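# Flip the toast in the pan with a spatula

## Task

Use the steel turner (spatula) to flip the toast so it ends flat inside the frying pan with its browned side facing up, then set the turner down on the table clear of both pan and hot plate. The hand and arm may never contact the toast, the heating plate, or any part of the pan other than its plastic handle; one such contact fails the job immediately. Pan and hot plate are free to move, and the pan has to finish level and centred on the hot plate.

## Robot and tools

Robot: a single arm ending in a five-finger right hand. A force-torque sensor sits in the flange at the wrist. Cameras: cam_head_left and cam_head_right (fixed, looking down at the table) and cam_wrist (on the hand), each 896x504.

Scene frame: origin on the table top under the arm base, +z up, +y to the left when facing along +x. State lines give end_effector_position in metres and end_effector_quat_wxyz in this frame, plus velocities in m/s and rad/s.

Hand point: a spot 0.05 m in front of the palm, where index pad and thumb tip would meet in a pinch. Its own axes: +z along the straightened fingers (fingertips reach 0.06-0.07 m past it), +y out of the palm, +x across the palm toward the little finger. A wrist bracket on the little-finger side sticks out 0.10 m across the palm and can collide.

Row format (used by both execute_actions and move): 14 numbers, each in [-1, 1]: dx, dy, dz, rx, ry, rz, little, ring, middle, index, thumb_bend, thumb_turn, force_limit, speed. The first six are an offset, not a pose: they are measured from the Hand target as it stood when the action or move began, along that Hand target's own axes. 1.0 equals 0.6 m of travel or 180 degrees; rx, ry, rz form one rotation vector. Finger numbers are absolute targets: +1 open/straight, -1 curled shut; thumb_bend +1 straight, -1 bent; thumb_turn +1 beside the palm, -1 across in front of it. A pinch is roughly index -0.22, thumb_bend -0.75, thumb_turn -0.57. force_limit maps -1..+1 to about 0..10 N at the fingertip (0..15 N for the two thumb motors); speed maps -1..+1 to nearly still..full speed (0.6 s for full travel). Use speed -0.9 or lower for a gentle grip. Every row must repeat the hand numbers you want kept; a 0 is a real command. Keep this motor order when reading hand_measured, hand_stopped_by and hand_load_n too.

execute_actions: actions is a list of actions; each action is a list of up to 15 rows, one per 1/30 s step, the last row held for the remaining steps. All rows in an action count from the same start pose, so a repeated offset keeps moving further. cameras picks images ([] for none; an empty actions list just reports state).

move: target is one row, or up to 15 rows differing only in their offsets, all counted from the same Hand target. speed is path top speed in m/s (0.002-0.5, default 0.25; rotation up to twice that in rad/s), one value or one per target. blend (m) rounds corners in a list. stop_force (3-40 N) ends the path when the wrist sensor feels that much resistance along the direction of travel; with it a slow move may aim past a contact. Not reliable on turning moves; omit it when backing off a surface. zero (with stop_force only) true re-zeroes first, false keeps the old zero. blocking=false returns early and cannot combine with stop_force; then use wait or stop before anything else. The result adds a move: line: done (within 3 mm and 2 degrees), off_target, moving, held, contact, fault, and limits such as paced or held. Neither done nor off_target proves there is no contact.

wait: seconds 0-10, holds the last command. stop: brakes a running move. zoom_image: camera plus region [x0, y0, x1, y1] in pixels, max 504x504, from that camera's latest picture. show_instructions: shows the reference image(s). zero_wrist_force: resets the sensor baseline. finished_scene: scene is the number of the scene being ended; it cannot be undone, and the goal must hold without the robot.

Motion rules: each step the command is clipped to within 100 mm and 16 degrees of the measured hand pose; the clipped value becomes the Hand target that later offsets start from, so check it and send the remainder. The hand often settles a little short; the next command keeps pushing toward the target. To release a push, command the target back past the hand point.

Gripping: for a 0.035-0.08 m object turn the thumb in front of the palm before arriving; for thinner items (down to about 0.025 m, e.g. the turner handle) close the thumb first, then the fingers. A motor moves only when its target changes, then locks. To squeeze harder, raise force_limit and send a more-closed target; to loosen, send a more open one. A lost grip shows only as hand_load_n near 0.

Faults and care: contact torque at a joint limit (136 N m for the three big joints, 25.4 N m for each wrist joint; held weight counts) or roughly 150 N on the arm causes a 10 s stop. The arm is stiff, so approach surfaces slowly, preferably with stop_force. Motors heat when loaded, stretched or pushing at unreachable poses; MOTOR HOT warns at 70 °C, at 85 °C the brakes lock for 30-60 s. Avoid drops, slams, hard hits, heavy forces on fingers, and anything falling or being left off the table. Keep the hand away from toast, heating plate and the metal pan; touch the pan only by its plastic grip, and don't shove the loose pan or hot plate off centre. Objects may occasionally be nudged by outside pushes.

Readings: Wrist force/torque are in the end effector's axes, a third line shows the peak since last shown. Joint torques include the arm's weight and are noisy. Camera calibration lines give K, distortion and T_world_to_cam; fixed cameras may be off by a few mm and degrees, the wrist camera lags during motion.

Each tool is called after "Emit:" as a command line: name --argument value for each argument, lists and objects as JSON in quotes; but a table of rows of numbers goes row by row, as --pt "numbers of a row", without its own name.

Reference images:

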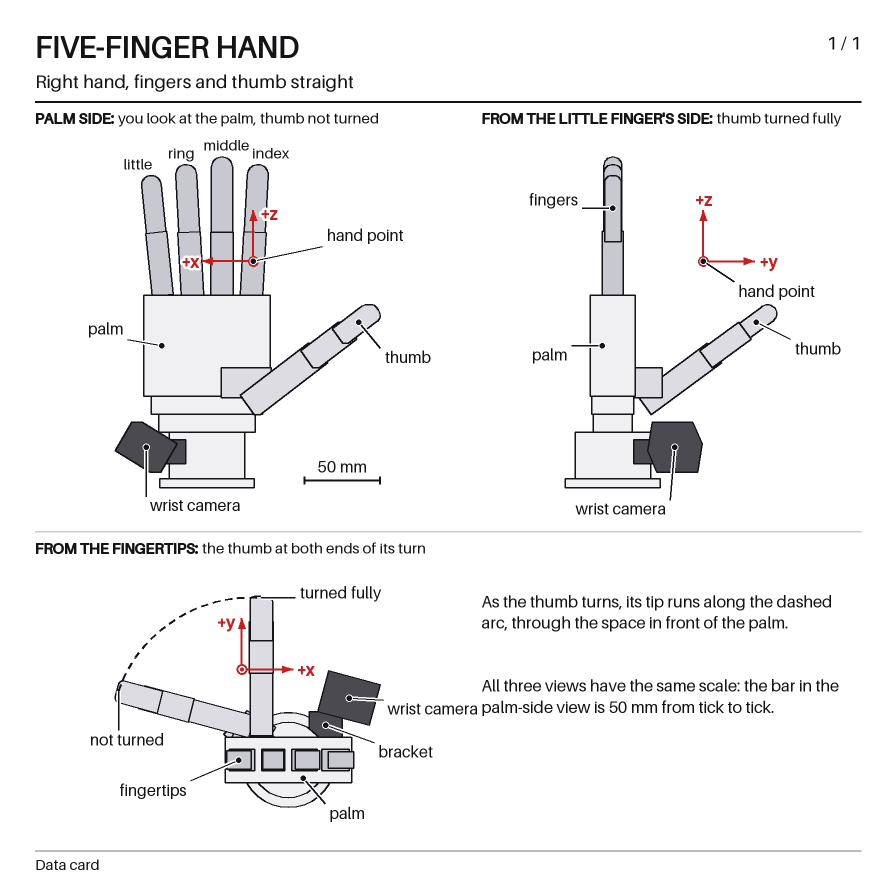

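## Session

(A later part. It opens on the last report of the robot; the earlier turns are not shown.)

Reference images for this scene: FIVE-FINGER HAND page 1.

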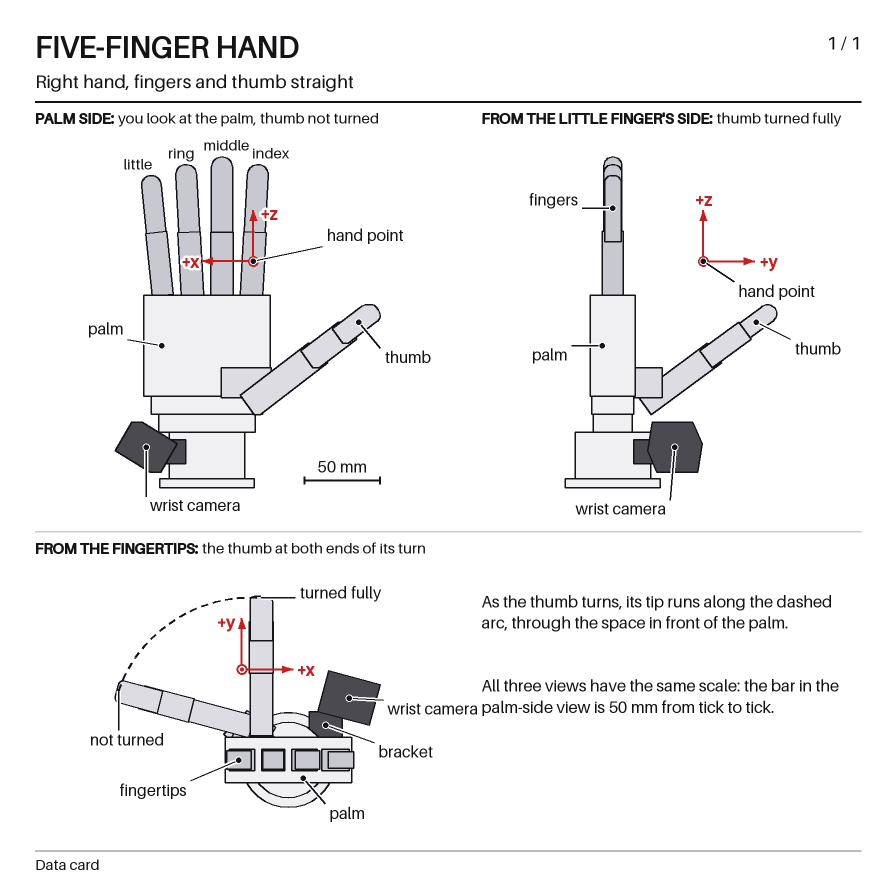

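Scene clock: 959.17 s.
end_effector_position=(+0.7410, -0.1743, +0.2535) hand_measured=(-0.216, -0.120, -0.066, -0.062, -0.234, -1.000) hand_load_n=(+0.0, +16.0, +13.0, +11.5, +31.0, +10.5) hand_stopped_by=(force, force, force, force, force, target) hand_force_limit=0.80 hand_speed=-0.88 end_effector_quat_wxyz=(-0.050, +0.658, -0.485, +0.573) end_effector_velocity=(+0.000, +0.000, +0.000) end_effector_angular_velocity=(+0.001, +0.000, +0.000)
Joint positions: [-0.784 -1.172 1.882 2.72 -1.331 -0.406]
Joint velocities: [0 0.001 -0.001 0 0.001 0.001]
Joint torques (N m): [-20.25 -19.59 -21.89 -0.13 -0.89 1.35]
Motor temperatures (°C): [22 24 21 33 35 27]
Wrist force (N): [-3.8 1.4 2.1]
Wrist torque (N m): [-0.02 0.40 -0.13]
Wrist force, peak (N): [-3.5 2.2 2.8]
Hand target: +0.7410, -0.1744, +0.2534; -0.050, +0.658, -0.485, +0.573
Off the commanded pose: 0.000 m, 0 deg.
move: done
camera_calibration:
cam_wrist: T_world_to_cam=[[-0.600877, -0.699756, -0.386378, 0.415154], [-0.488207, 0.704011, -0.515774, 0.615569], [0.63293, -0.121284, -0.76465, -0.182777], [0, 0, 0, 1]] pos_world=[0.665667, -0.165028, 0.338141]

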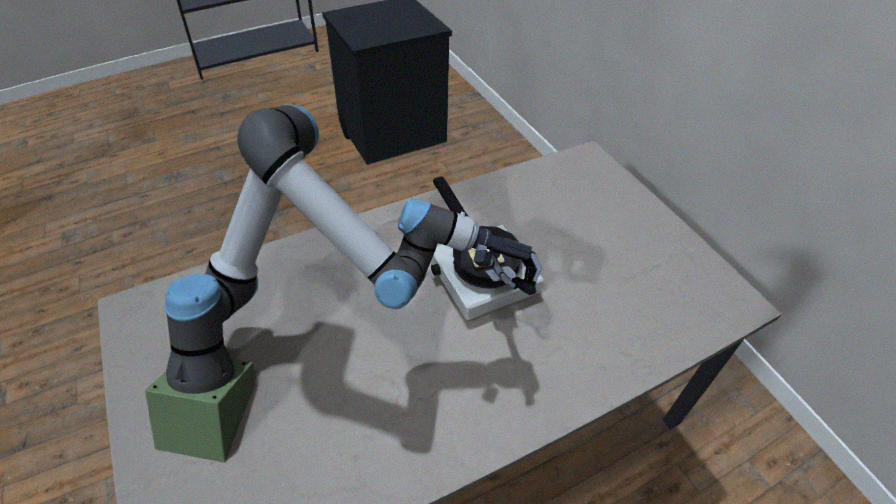

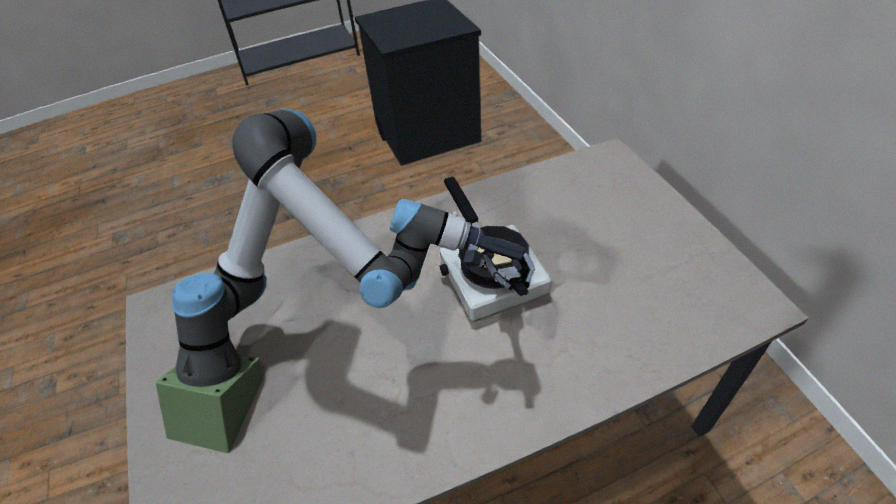

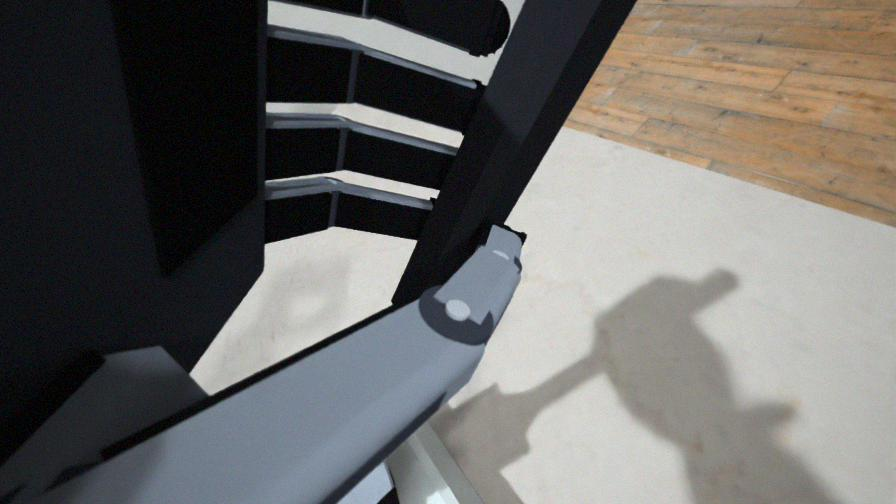

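Emit:
move --target '[-0.0086,0.0249,-0.0145,0,0,0,-0.6,-0.6,-0.6,-0.6,-0.8,-1,0.8,-0.88]' --speed 0.08 --cameras '[]'

Emit:
move --target '[-0.0588,0.0518,0.028,0,0,0,-0.6,-0.6,-0.6,-0.6,-0.8,-1,0.8,-0.88]' --speed 0.015 --stop_force 3 --cameras '["cam_head_left","cam_head_right"]'

Emit:
zoom_image --camera "cam_head_right" --region '[450, 215, 550, 300]'

Emit:
zoom_image --camera "cam_head_left" --region '[450, 215, 550, 300]'

Scene clock: 968.87 s.
end_effector_position=(+0.7260, -0.1744, +0.2435) hand_measured=(-0.216, -0.120, -0.066, -0.062, -0.234, -1.000) hand_load_n=(+0.0, +15.5, +14.0, +14.0, +29.0, +11.0) hand_stopped_by=(force, force, force, force, force, target) hand_force_limit=0.80 hand_speed=-0.88 end_effector_quat_wxyz=(-0.050, +0.658, -0.485, +0.573) end_effector_velocity=(+0.001, -0.001, +0.001) end_effector_angular_velocity=(+0.001, +0.001, -0.002)
Joint positions: [-0.791 -1.175 1.931 2.675 -1.325 -0.408]
Joint velocities: [-0.001 0 -0.005 0.007 0 0.001]
Joint torques (N m): [-11.29 -36.16 -22.06 1.24 -1.26 -1.96]
Motor temperatures (°C): [22 24 21 33 35 27]
Wrist force (N): [-3.3 -0.7 2.3]
Wrist torque (N m): [-0.15 0.33 0.14]
Wrist force, peak (N): [-4.0 1.4 2.3]
Hand target: +0.7260, -0.1744, +0.2434; -0.050, +0.658, -0.485, +0.573
Off the commanded pose: 0.000 m, 0 deg.
move: done
No camera images: "cameras" was empty.

Scene clock: 973.30 s.
end_effector_position=(+0.7260, -0.1744, +0.1934) hand_measured=(-0.216, -0.120, -0.066, -0.062, -0.234, -1.000) hand_load_n=(+0.0, +1.5, +21.0, +8.5, +26.0, +1.5) hand_stopped_by=(force, force, force, force, force, target) hand_force_limit=0.80 hand_speed=-0.88 end_effector_quat_wxyz=(-0.050, +0.658, -0.485, +0.573) end_effector_velocity=(+0.000, +0.000, +0.000) end_effector_angular_velocity=(+0.002, +0.000, -0.001)
Joint positions: [-0.741 -1.084 1.941 2.57 -1.372 -0.394]
Joint velocities: [0 0 0 0 0 0.001]
Joint torques (N m): [-25.25 -43.64 -11.67 0.72 0.51 -1.56]
Motor temperatures (°C): [22 24 21 33 35 27]
Wrist force (N): [-3.7 0.1 2.1]
Wrist torque (N m): [-0.07 0.38 -0.05]
Wrist force, peak (N): [-3.6 0.3 2.3]
Hand target: +0.7260, -0.1744, +0.1934; -0.050, +0.658, -0.485, +0.573
Off the commanded pose: 0.000 m, 0 deg.
move: done
Images, in order (width x height): cam_head_left 896x504, cam_head_right 896x504.

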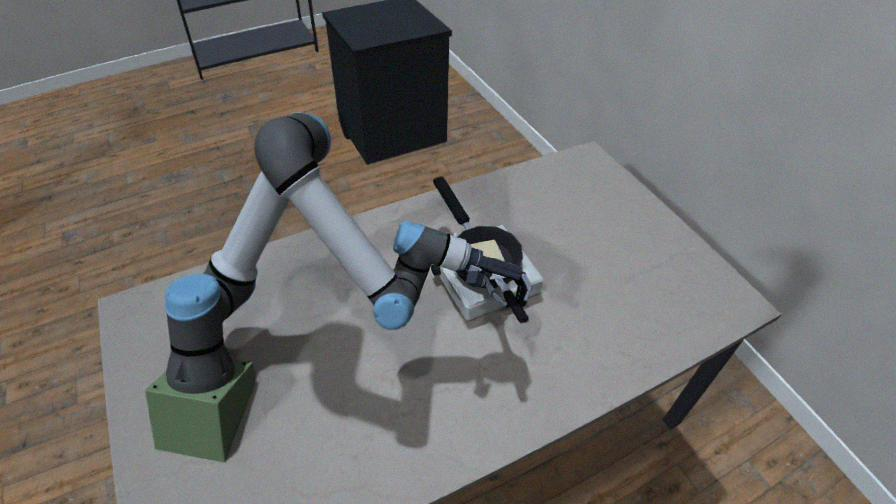

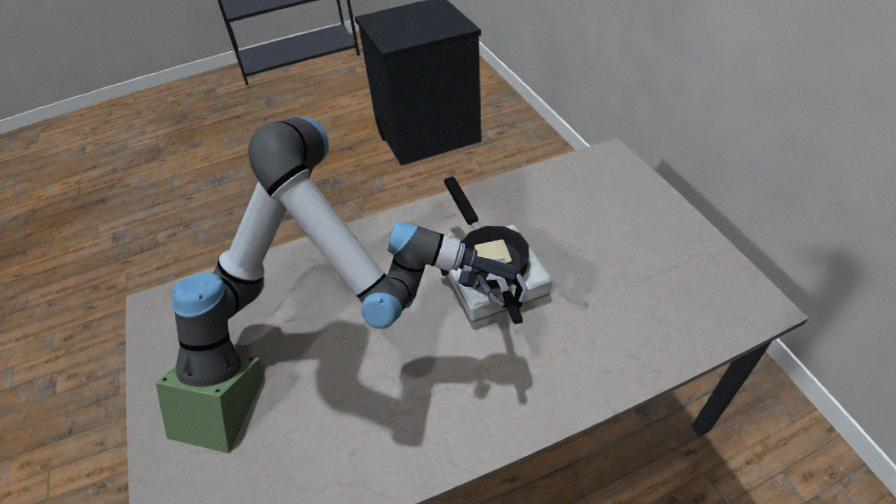

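Scaled by 5.040.

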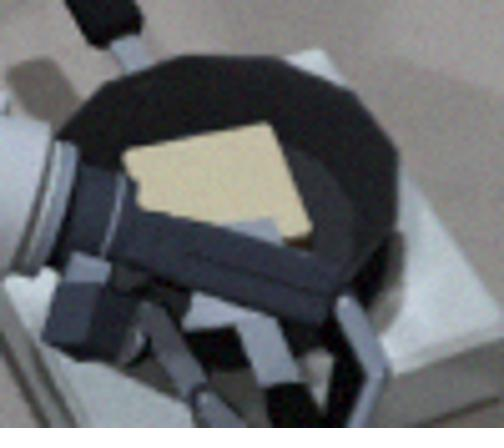

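Scaled by 5.040.

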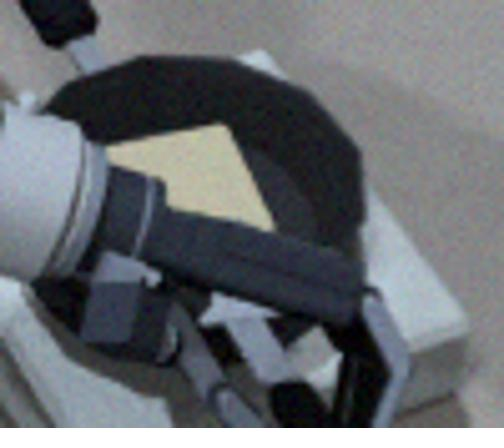

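Emit:
move --target '[0.0236,0.0215,0.0097,0,0,0,-0.6,-0.6,-0.6,-0.6,-0.8,-1,0.8,-0.88]' --speed 0.05 --cameras '[]'

Emit:
move --target '[-0.0588,0.0518,0.028,0,0,0,-0.6,-0.6,-0.6,-0.6,-0.8,-1,0.8,-0.88]' --speed 0.012 --stop_force 3

Emit:
zoom_image --camera "cam_head_right" --region '[450, 225, 550, 310]'

Emit:
zoom_image --camera "cam_head_left" --region '[450, 225, 550, 310]'

Scene clock: 985.03 s.
end_effector_position=(+0.7214, -0.1940, +0.1934) hand_measured=(-0.216, -0.122, -0.066, -0.062, -0.234, -1.000) hand_load_n=(+0.0, +0.5, +22.0, +7.0, +25.5, +0.5) hand_stopped_by=(force, force, force, force, force, target) hand_force_limit=0.80 hand_speed=-0.88 end_effector_quat_wxyz=(-0.050, +0.658, -0.485, +0.573) end_effector_velocity=(+0.001, +0.002, +0.001) end_effector_angular_velocity=(-0.003, -0.001, +0.000)
Joint positions: [-0.775 -1.063 1.937 2.554 -1.339 -0.404]
Joint velocities: [0.004 -0.002 0 0.001 -0.005 -0.001]
Joint torques (N m): [-9.04 -41.74 -14.47 -0.22 -2.13 0.49]
Motor temperatures (°C): [22 24 21 33 35 27]
Wrist force (N): [-2.5 1.0 2.1]
Wrist torque (N m): [-0.03 0.28 -0.05]
Wrist force, peak (N): [-3.6 0.3 2.4]
Hand target: +0.7214, -0.1938, +0.1934; -0.050, +0.658, -0.485, +0.573
Off the commanded pose: 0.000 m, 0 deg.
move: done
No camera images: "cameras" was empty.

Scene clock: 990.30 s.
end_effector_position=(+0.7214, -0.1938, +0.1435) hand_measured=(-0.216, -0.122, -0.064, -0.062, -0.234, -1.000) hand_load_n=(+0.0, +0.0, +25.0, +3.5, +20.5, +1.5) hand_stopped_by=(force, force, force, force, force, target) hand_force_limit=0.80 hand_speed=-0.88 end_effector_quat_wxyz=(-0.050, +0.658, -0.485, +0.573) end_effector_velocity=(+0.000, +0.000, +0.000) end_effector_angular_velocity=(+0.000, +0.000, +0.001)
Joint positions: [-0.727 -0.965 1.932 2.459 -1.386 -0.39]
Joint velocities: [0.001 0 0 0 0 0]
Joint torques (N m): [-25.5 -46.19 -9.55 0.85 0.74 -0.67]
Motor temperatures (°C): [22 24 21 33 35 27]
Wrist force (N): [-2.7 0.6 1.9]
Wrist torque (N m): [-0.10 0.35 -0.09]
Wrist force, peak (N): [-2.4 1.1 2.6]
Hand target: +0.7214, -0.1938, +0.1435; -0.050, +0.658, -0.485, +0.573
Off the commanded pose: 0.000 m, 0 deg.
move: done
camera_calibration:
cam_wrist: T_world_to_cam=[[-0.601047, -0.699612, -0.386375, 0.347326], [-0.488094, 0.704138, -0.515707, 0.562975], [0.632856, -0.121377, -0.764696, -0.256814], [0, 0, 0, 1]] pos_world=[0.64607, -0.18459, 0.228144]

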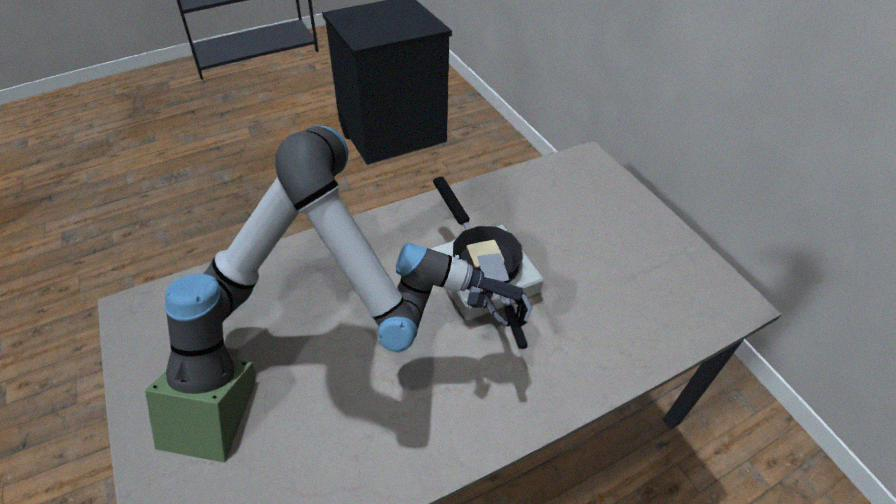

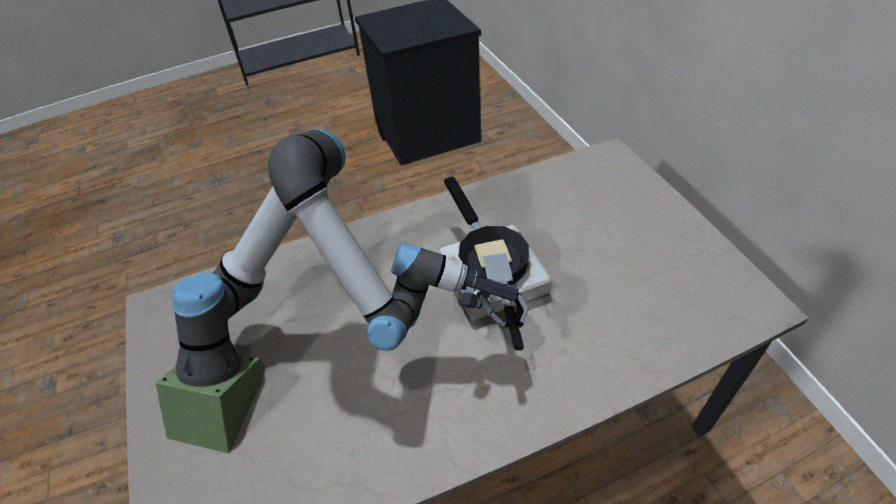

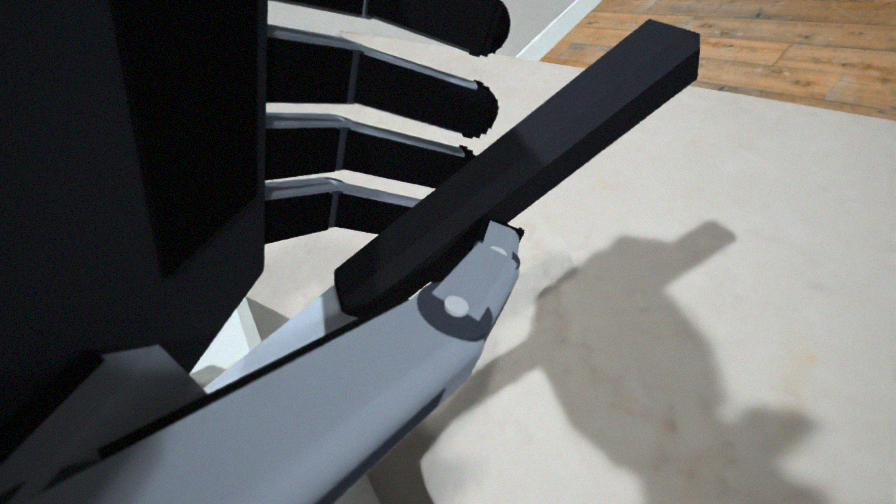

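Scaled by 5.040.

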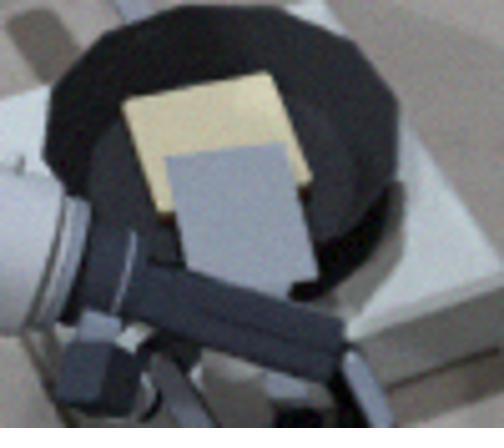

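Scaled by 5.040.

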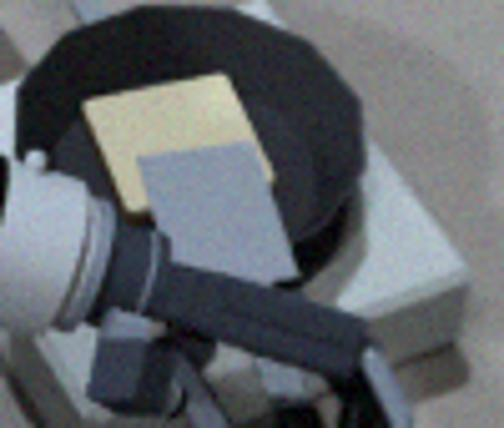

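Emit:
move --target '[0.0706,-0.0622,-0.0336,0,0,0,-0.6,-0.6,-0.6,-0.6,-0.8,-1,0.8,-0.88]' --speed 0.06

Emit:
zoom_image --camera "cam_head_right" --region '[450, 215, 550, 300]'

Emit:
zoom_image --camera "cam_head_left" --region '[450, 215, 550, 300]'

Scene clock: 997.33 s.
end_effector_position=(+0.7214, -0.1939, +0.2035) hand_measured=(-0.216, -0.122, -0.064, -0.062, -0.234, -1.000) hand_load_n=(+0.0, +0.0, +23.0, +8.0, +23.5, +1.0) hand_stopped_by=(force, force, force, force, force, target) hand_force_limit=0.80 hand_speed=-0.88 end_effector_quat_wxyz=(-0.050, +0.658, -0.485, +0.573) end_effector_velocity=(+0.000, +0.000, +0.000) end_effector_angular_velocity=(+0.001, -0.004, -0.001)
Joint positions: [-0.785 -1.082 1.936 2.575 -1.33 -0.407]
Joint velocities: [0.001 0 0 -0.003 -0.001 0.003]
Joint torques (N m): [-11.38 -21.53 -19.87 -4.59 -1.84 0.88]
Motor temperatures (°C): [22 24 21 33 35 27]
Wrist force (N): [-3.5 1.5 2.5]
Wrist torque (N m): [-0.11 0.38 -0.26]
Wrist force, peak (N): [-3.9 1.8 2.7]
Hand target: +0.7214, -0.1939, +0.2035; -0.050, +0.658, -0.485, +0.573
Off the commanded pose: 0.000 m, 0 deg.
move: done
camera_calibration:
cam_wrist: T_world_to_cam=[[-0.601042, -0.699732, -0.386166, 0.370416], [-0.488156, 0.703992, -0.515848, 0.594022], [0.632813, -0.121537, -0.764707, -0.210882], [0, 0, 0, 1]] pos_world=[0.64606, -0.184624, 0.288204]

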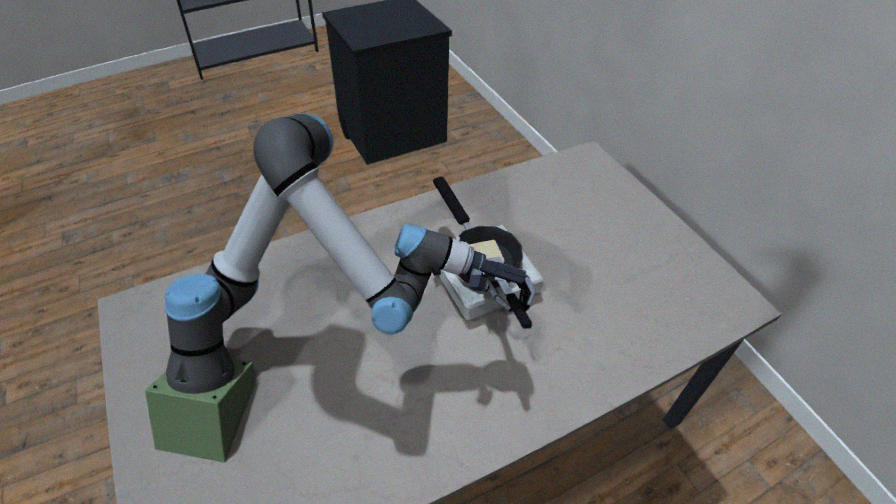

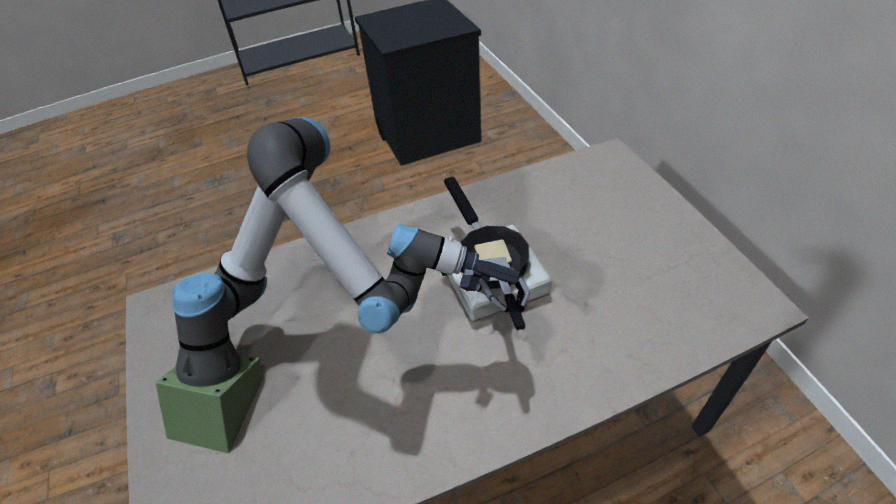

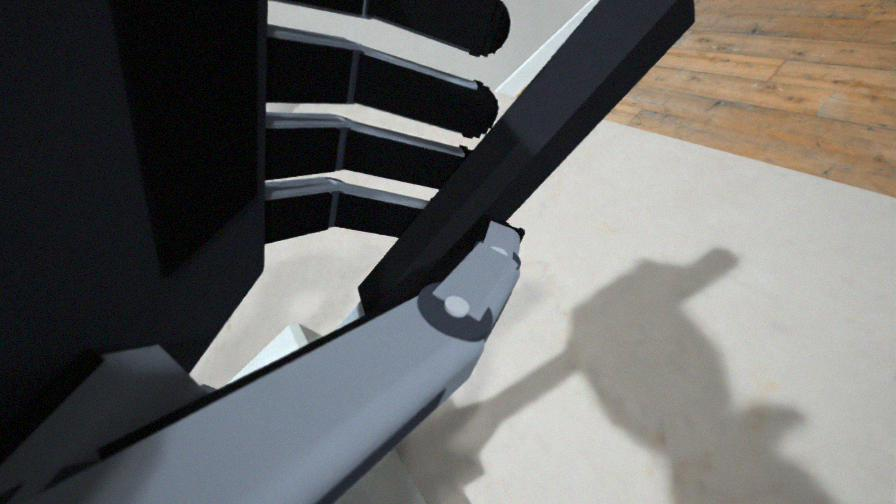

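Scaled by 5.040.

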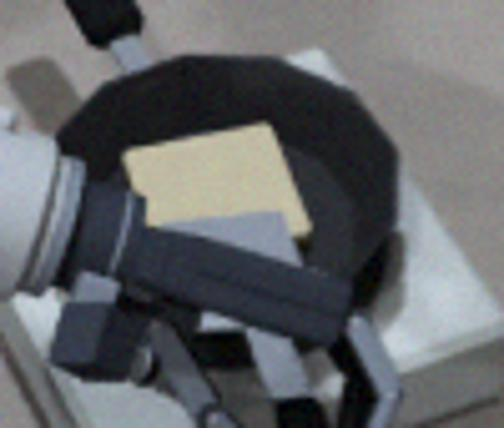

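Scaled by 5.040.

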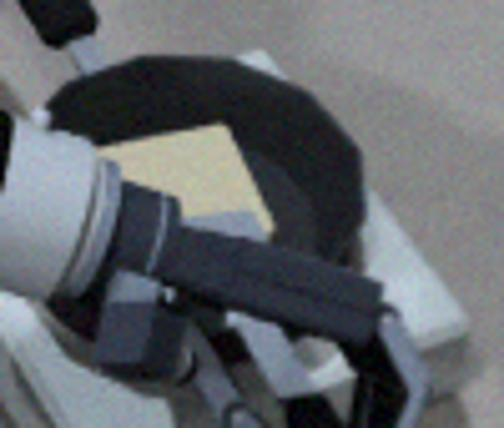

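Emit:
execute_actions --actions '[[[0,0,0,0,0,0,-1,-1,-1,-1,-1,-1,1,-0.9]],[[0,0,0,0,0,0,-1,-1,-1,-1,-1,-1,1,-0.9]],[[0,0,0,0,0,0,-1,-1,-1,-1,-1,-1,1,-0.9]]]'

Emit:
zoom_image --camera "cam_head_right" --region '[450, 215, 550, 300]'

Scene clock: 1005.23 s.
end_effector_position=(+0.7214, -0.1939, +0.2035) hand_measured=(-0.950, -0.202, -0.064, -0.070, -0.234, -1.000) hand_load_n=(+0.0, +9.5, +15.0, +10.5, +29.5, +7.5) hand_stopped_by=(moving, force, force, force, force, target) hand_force_limit=1.00 hand_speed=-0.90 end_effector_quat_wxyz=(-0.050, +0.658, -0.485, +0.573) end_effector_velocity=(+0.000, +0.000, +0.000) end_effector_angular_velocity=(-0.001, +0.000, +0.000)
Joint positions: [-0.785 -1.082 1.936 2.575 -1.33 -0.407]
Joint velocities: [0 0 0 0 0 -0.001]
Joint torques (N m): [-10.57 -22.8 -9.24 -0.89 -0.66 2.14]
Motor temperatures (°C): [22 24 21 33 35 27]
Wrist force (N): [-3.7 1.5 2.5]
Wrist torque (N m): [-0.12 0.41 -0.28]
Wrist force, peak (N): [-3.7 1.6 2.9]
Hand target: +0.7214, -0.1939, +0.2035; -0.050, +0.658, -0.485, +0.573
Off the commanded pose: 0.000 m, 0 deg.
not at rest: the robot was still moving 3 seconds after this call's last action.
Step readings (end_effector_position):
0: (+0.7214, -0.1939, +0.2035)
1: (+0.7214, -0.1939, +0.2035)
2: (+0.7214, -0.1939, +0.2035)
4: (+0.7214, -0.1939, +0.2035)
8: (+0.7214, -0.1939, +0.2035)
15: (+0.7214, -0.1939, +0.2035)
16: (+0.7214, -0.1939, +0.2035)
17: (+0.7214, -0.1939, +0.2035)
19: (+0.7214, -0.1939, +0.2035)
23: (+0.7214, -0.1939, +0.2035)
30: (+0.7214, -0.1939, +0.2035)
31: (+0.7214, -0.1939, +0.2035)
32: (+0.7214, -0.1939, +0.2035)
34: (+0.7214, -0.1939, +0.2035)
38: (+0.7214, -0.1939, +0.2035)
45: (+0.7214, -0.1939, +0.2035)
camera_calibration:
cam_wrist: T_world_to_cam=[[-0.60108, -0.699628, -0.386293, 0.370474], [-0.488121, 0.704113, -0.515716, 0.593933], [0.632803, -0.121429, -0.764732, -0.210911], [0, 0, 0, 1]] pos_world=[0.646061, -0.184613, 0.288122]

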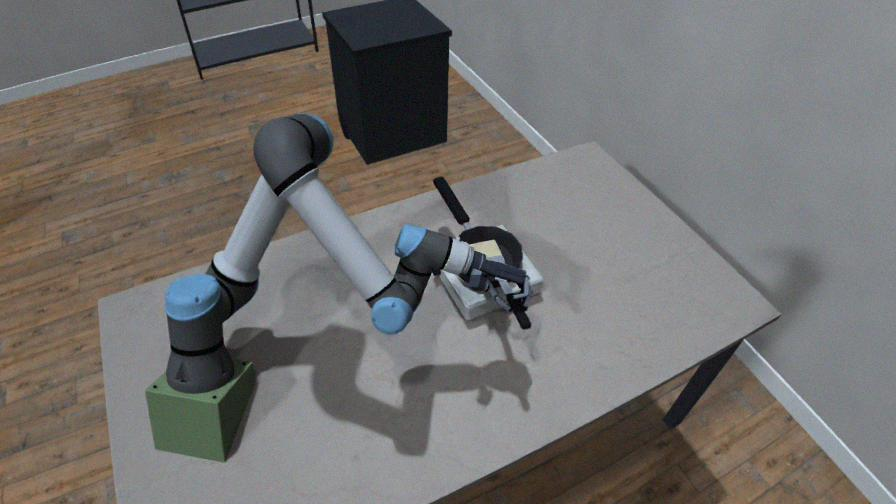

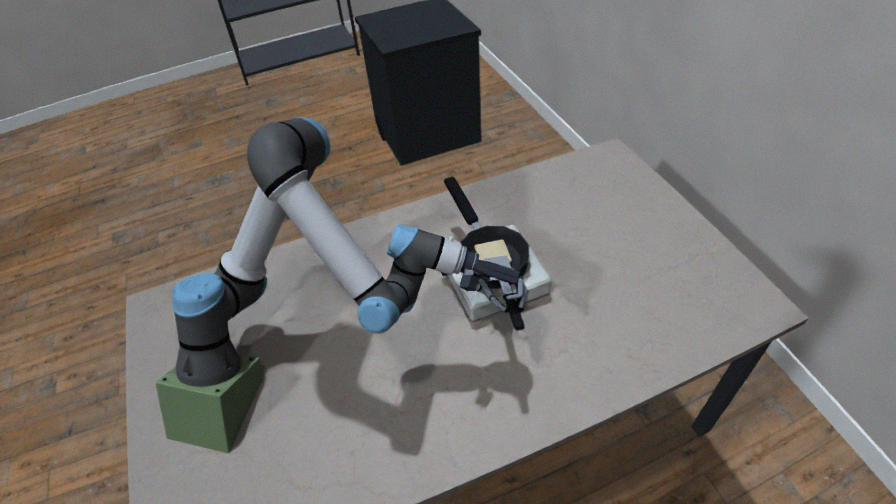

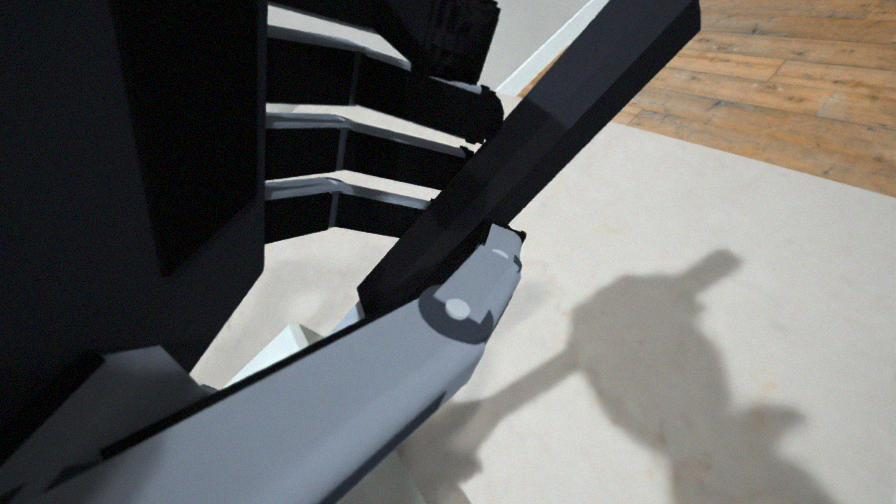

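Scaled by 5.040.

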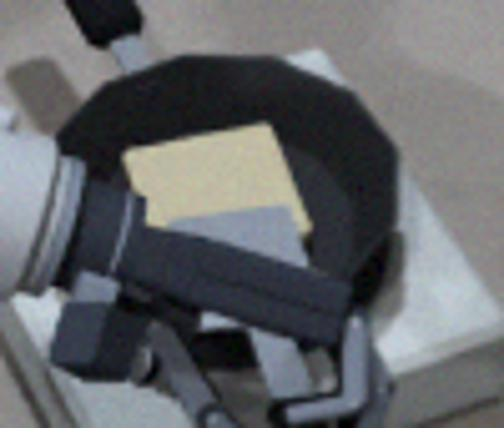

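Emit:
move --target '[0.0517,-0.1654,-0.0625,0.0282,0.0093,-0.0891,-1,-1,-1,-1,-1,-1,1,-0.9]' --speed 0.08

Emit:
zoom_image --camera "cam_head_right" --region '[450, 215, 550, 300]'

Emit:
zoom_image --camera "cam_head_left" --region '[450, 215, 550, 300]'

Scene clock: 1020.37 s.
end_effector_position=(+0.7449, -0.1448, +0.2999) hand_measured=(-1.000, -0.202, -0.064, -0.070, -0.234, -1.000) hand_load_n=(+0.0, +10.0, +15.0, +10.5, +30.0, +7.5) hand_stopped_by=(target, force, force, force, force, target) hand_force_limit=1.00 hand_speed=-0.90 end_effector_quat_wxyz=(+0.008, +0.708, -0.363, +0.605) end_effector_velocity=(-0.001, -0.001, -0.002) end_effector_angular_velocity=(+0.004, -0.001, -0.002)
Joint positions: [-0.756 -1.249 1.896 2.687 -1.339 -0.658]
Joint velocities: [0 0.002 0.002 -0.003 0 0.004]
Joint torques (N m): [-21.14 -18.75 -8.43 -4.24 0.23 2.75]
Motor temperatures (°C): [22 24 21 33 35 27]
Wrist force (N): [-4.5 1.3 2.3]
Wrist torque (N m): [-0.05 0.45 -0.30]
Wrist force, peak (N): [-4.2 1.5 2.7]
Hand target: +0.7449, -0.1449, +0.2999; +0.008, +0.708, -0.363, +0.605
Off the commanded pose: 0.000 m, 0 deg.
move: done
camera_calibration:
cam_wrist: T_world_to_cam=[[-0.509248, -0.846472, -0.155409, 0.297294], [-0.605891, 0.480869, -0.633767, 0.711467], [0.611197, -0.228583, -0.757752, -0.147589], [0, 0, 0, 1]] pos_world=[0.672674, -0.124208, 0.38527]

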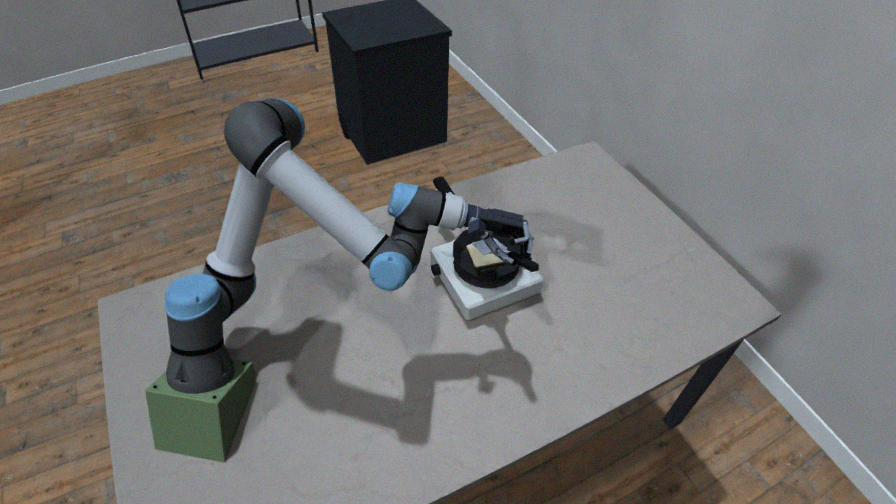

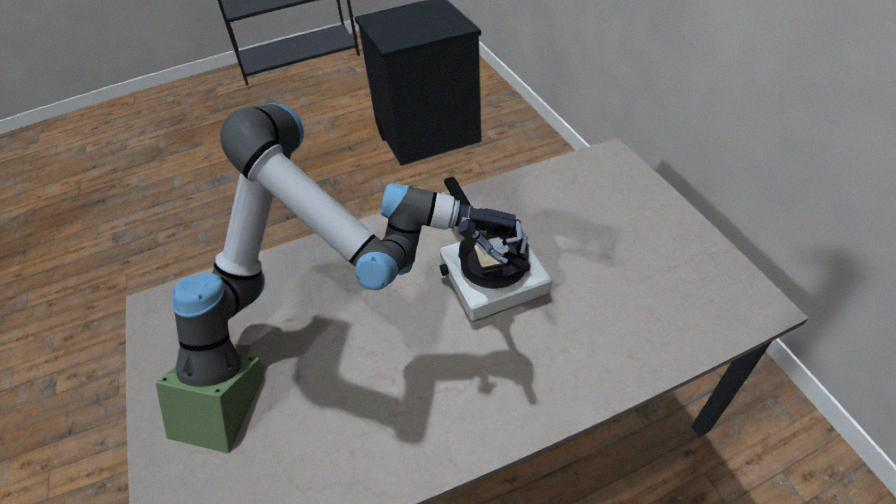

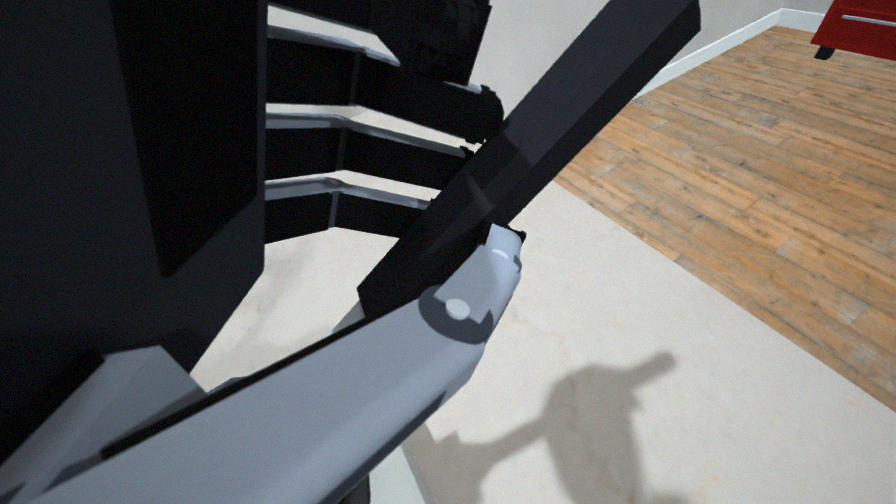

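Scaled by 5.040.

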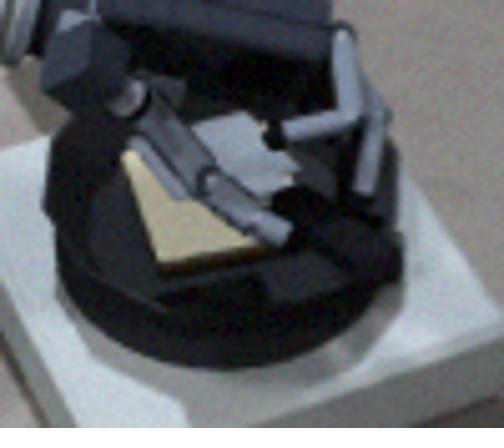

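Scaled by 5.040.

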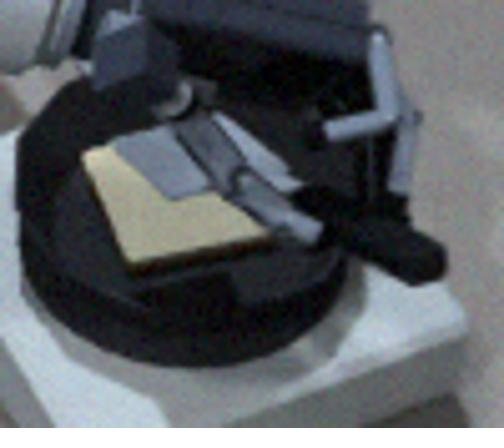

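Emit:
move --target '[0.0313,0.2316,0.1034,0.0194,-0.0727,0.1788,-1,-1,-1,-1,-1,-1,1,-0.9]' --speed 0.15

Emit:
zoom_image --camera "cam_head_right" --region '[450, 225, 550, 310]'

Emit:
zoom_image --camera "cam_head_left" --region '[450, 225, 550, 310]'

Scene clock: 1028.60 s.
end_effector_position=(+0.7248, -0.2849, +0.2399) hand_measured=(-1.000, -0.202, -0.064, -0.070, -0.234, -1.000) hand_load_n=(+0.0, +9.5, +15.5, +10.0, +30.0, +7.0) hand_stopped_by=(target, force, force, force, force, target) hand_force_limit=1.00 hand_speed=-0.90 end_effector_quat_wxyz=(-0.221, +0.644, -0.525, +0.511) end_effector_velocity=(+0.000, +0.000, +0.000) end_effector_angular_velocity=(+0.000, +0.000, +0.000)
Joint positions: [-1.061 -0.924 1.746 2.595 -0.812 -0.196]
Joint velocities: [0 0 0 0 0 0]
Joint torques (N m): [-20.67 -36.32 -14.18 1.26 0.69 -0.27]
Motor temperatures (°C): [22 24 21 33 35 27]
Wrist force (N): [-3.0 2.7 2.6]
Wrist torque (N m): [0.06 0.39 -0.23]
Wrist force, peak (N): [-4.6 1.2 2.4]
Hand target: +0.7248, -0.2848, +0.2399; -0.221, +0.644, -0.525, +0.511
Off the commanded pose: 0.000 m, 0 deg.
move: done
camera_calibration:
cam_wrist: T_world_to_cam=[[-0.460452, -0.59548, -0.658322, 0.315977], [-0.54894, 0.773824, -0.316009, 0.694536], [0.697602, 0.215873, -0.683192, -0.166682], [0, 0, 0, 1]] pos_world=[0.643029, -0.313309, 0.313619]

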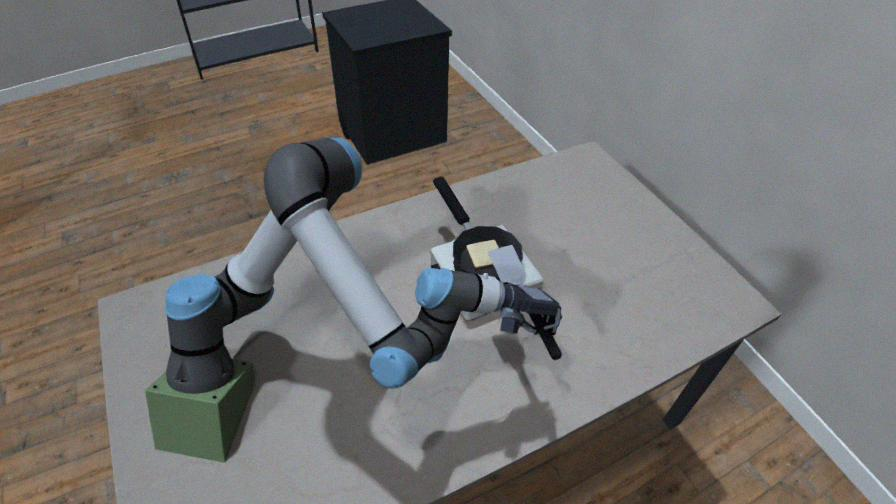

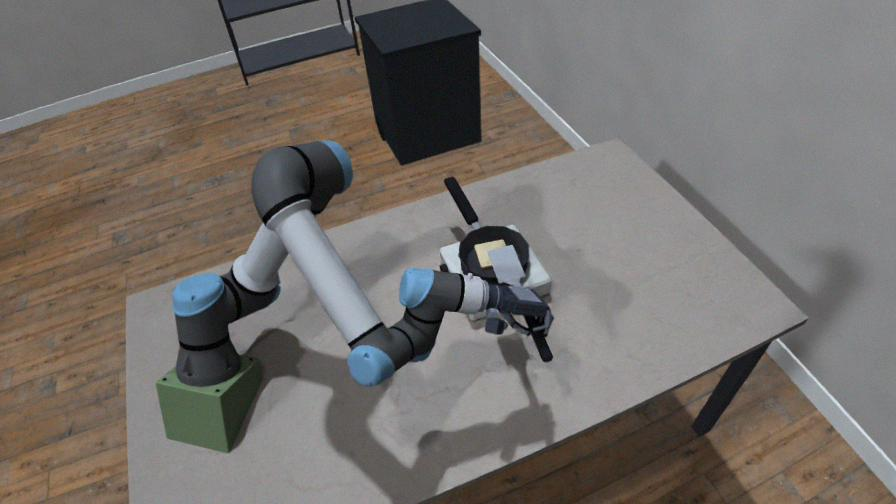

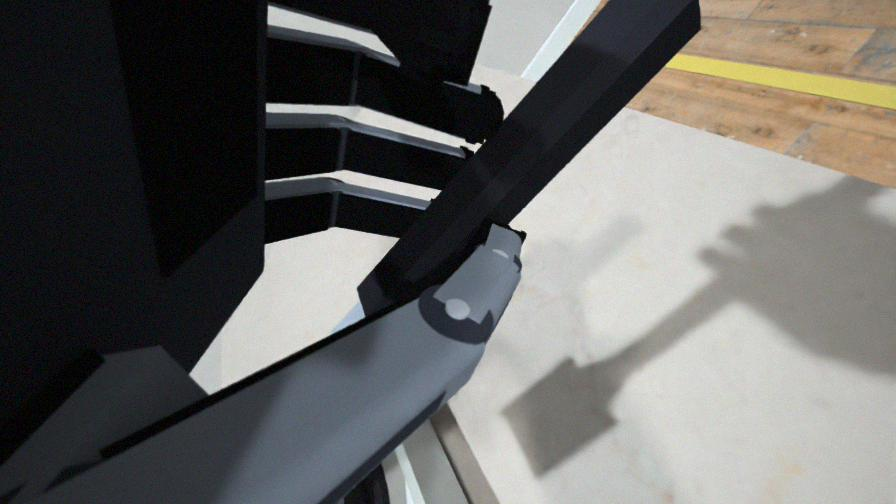

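Scaled by 5.040.

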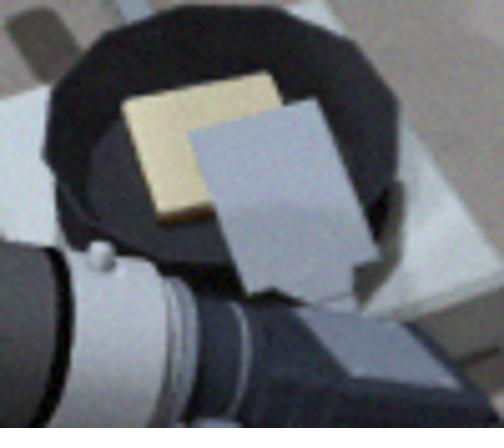

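Scaled by 5.040.

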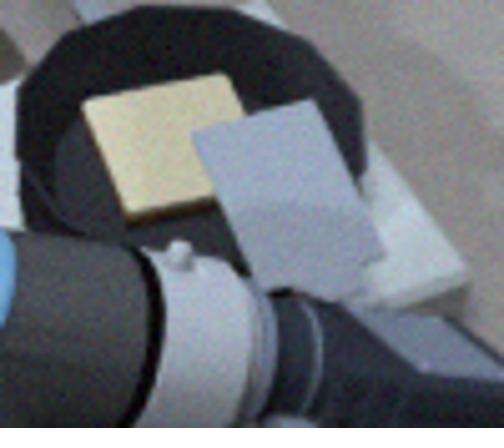

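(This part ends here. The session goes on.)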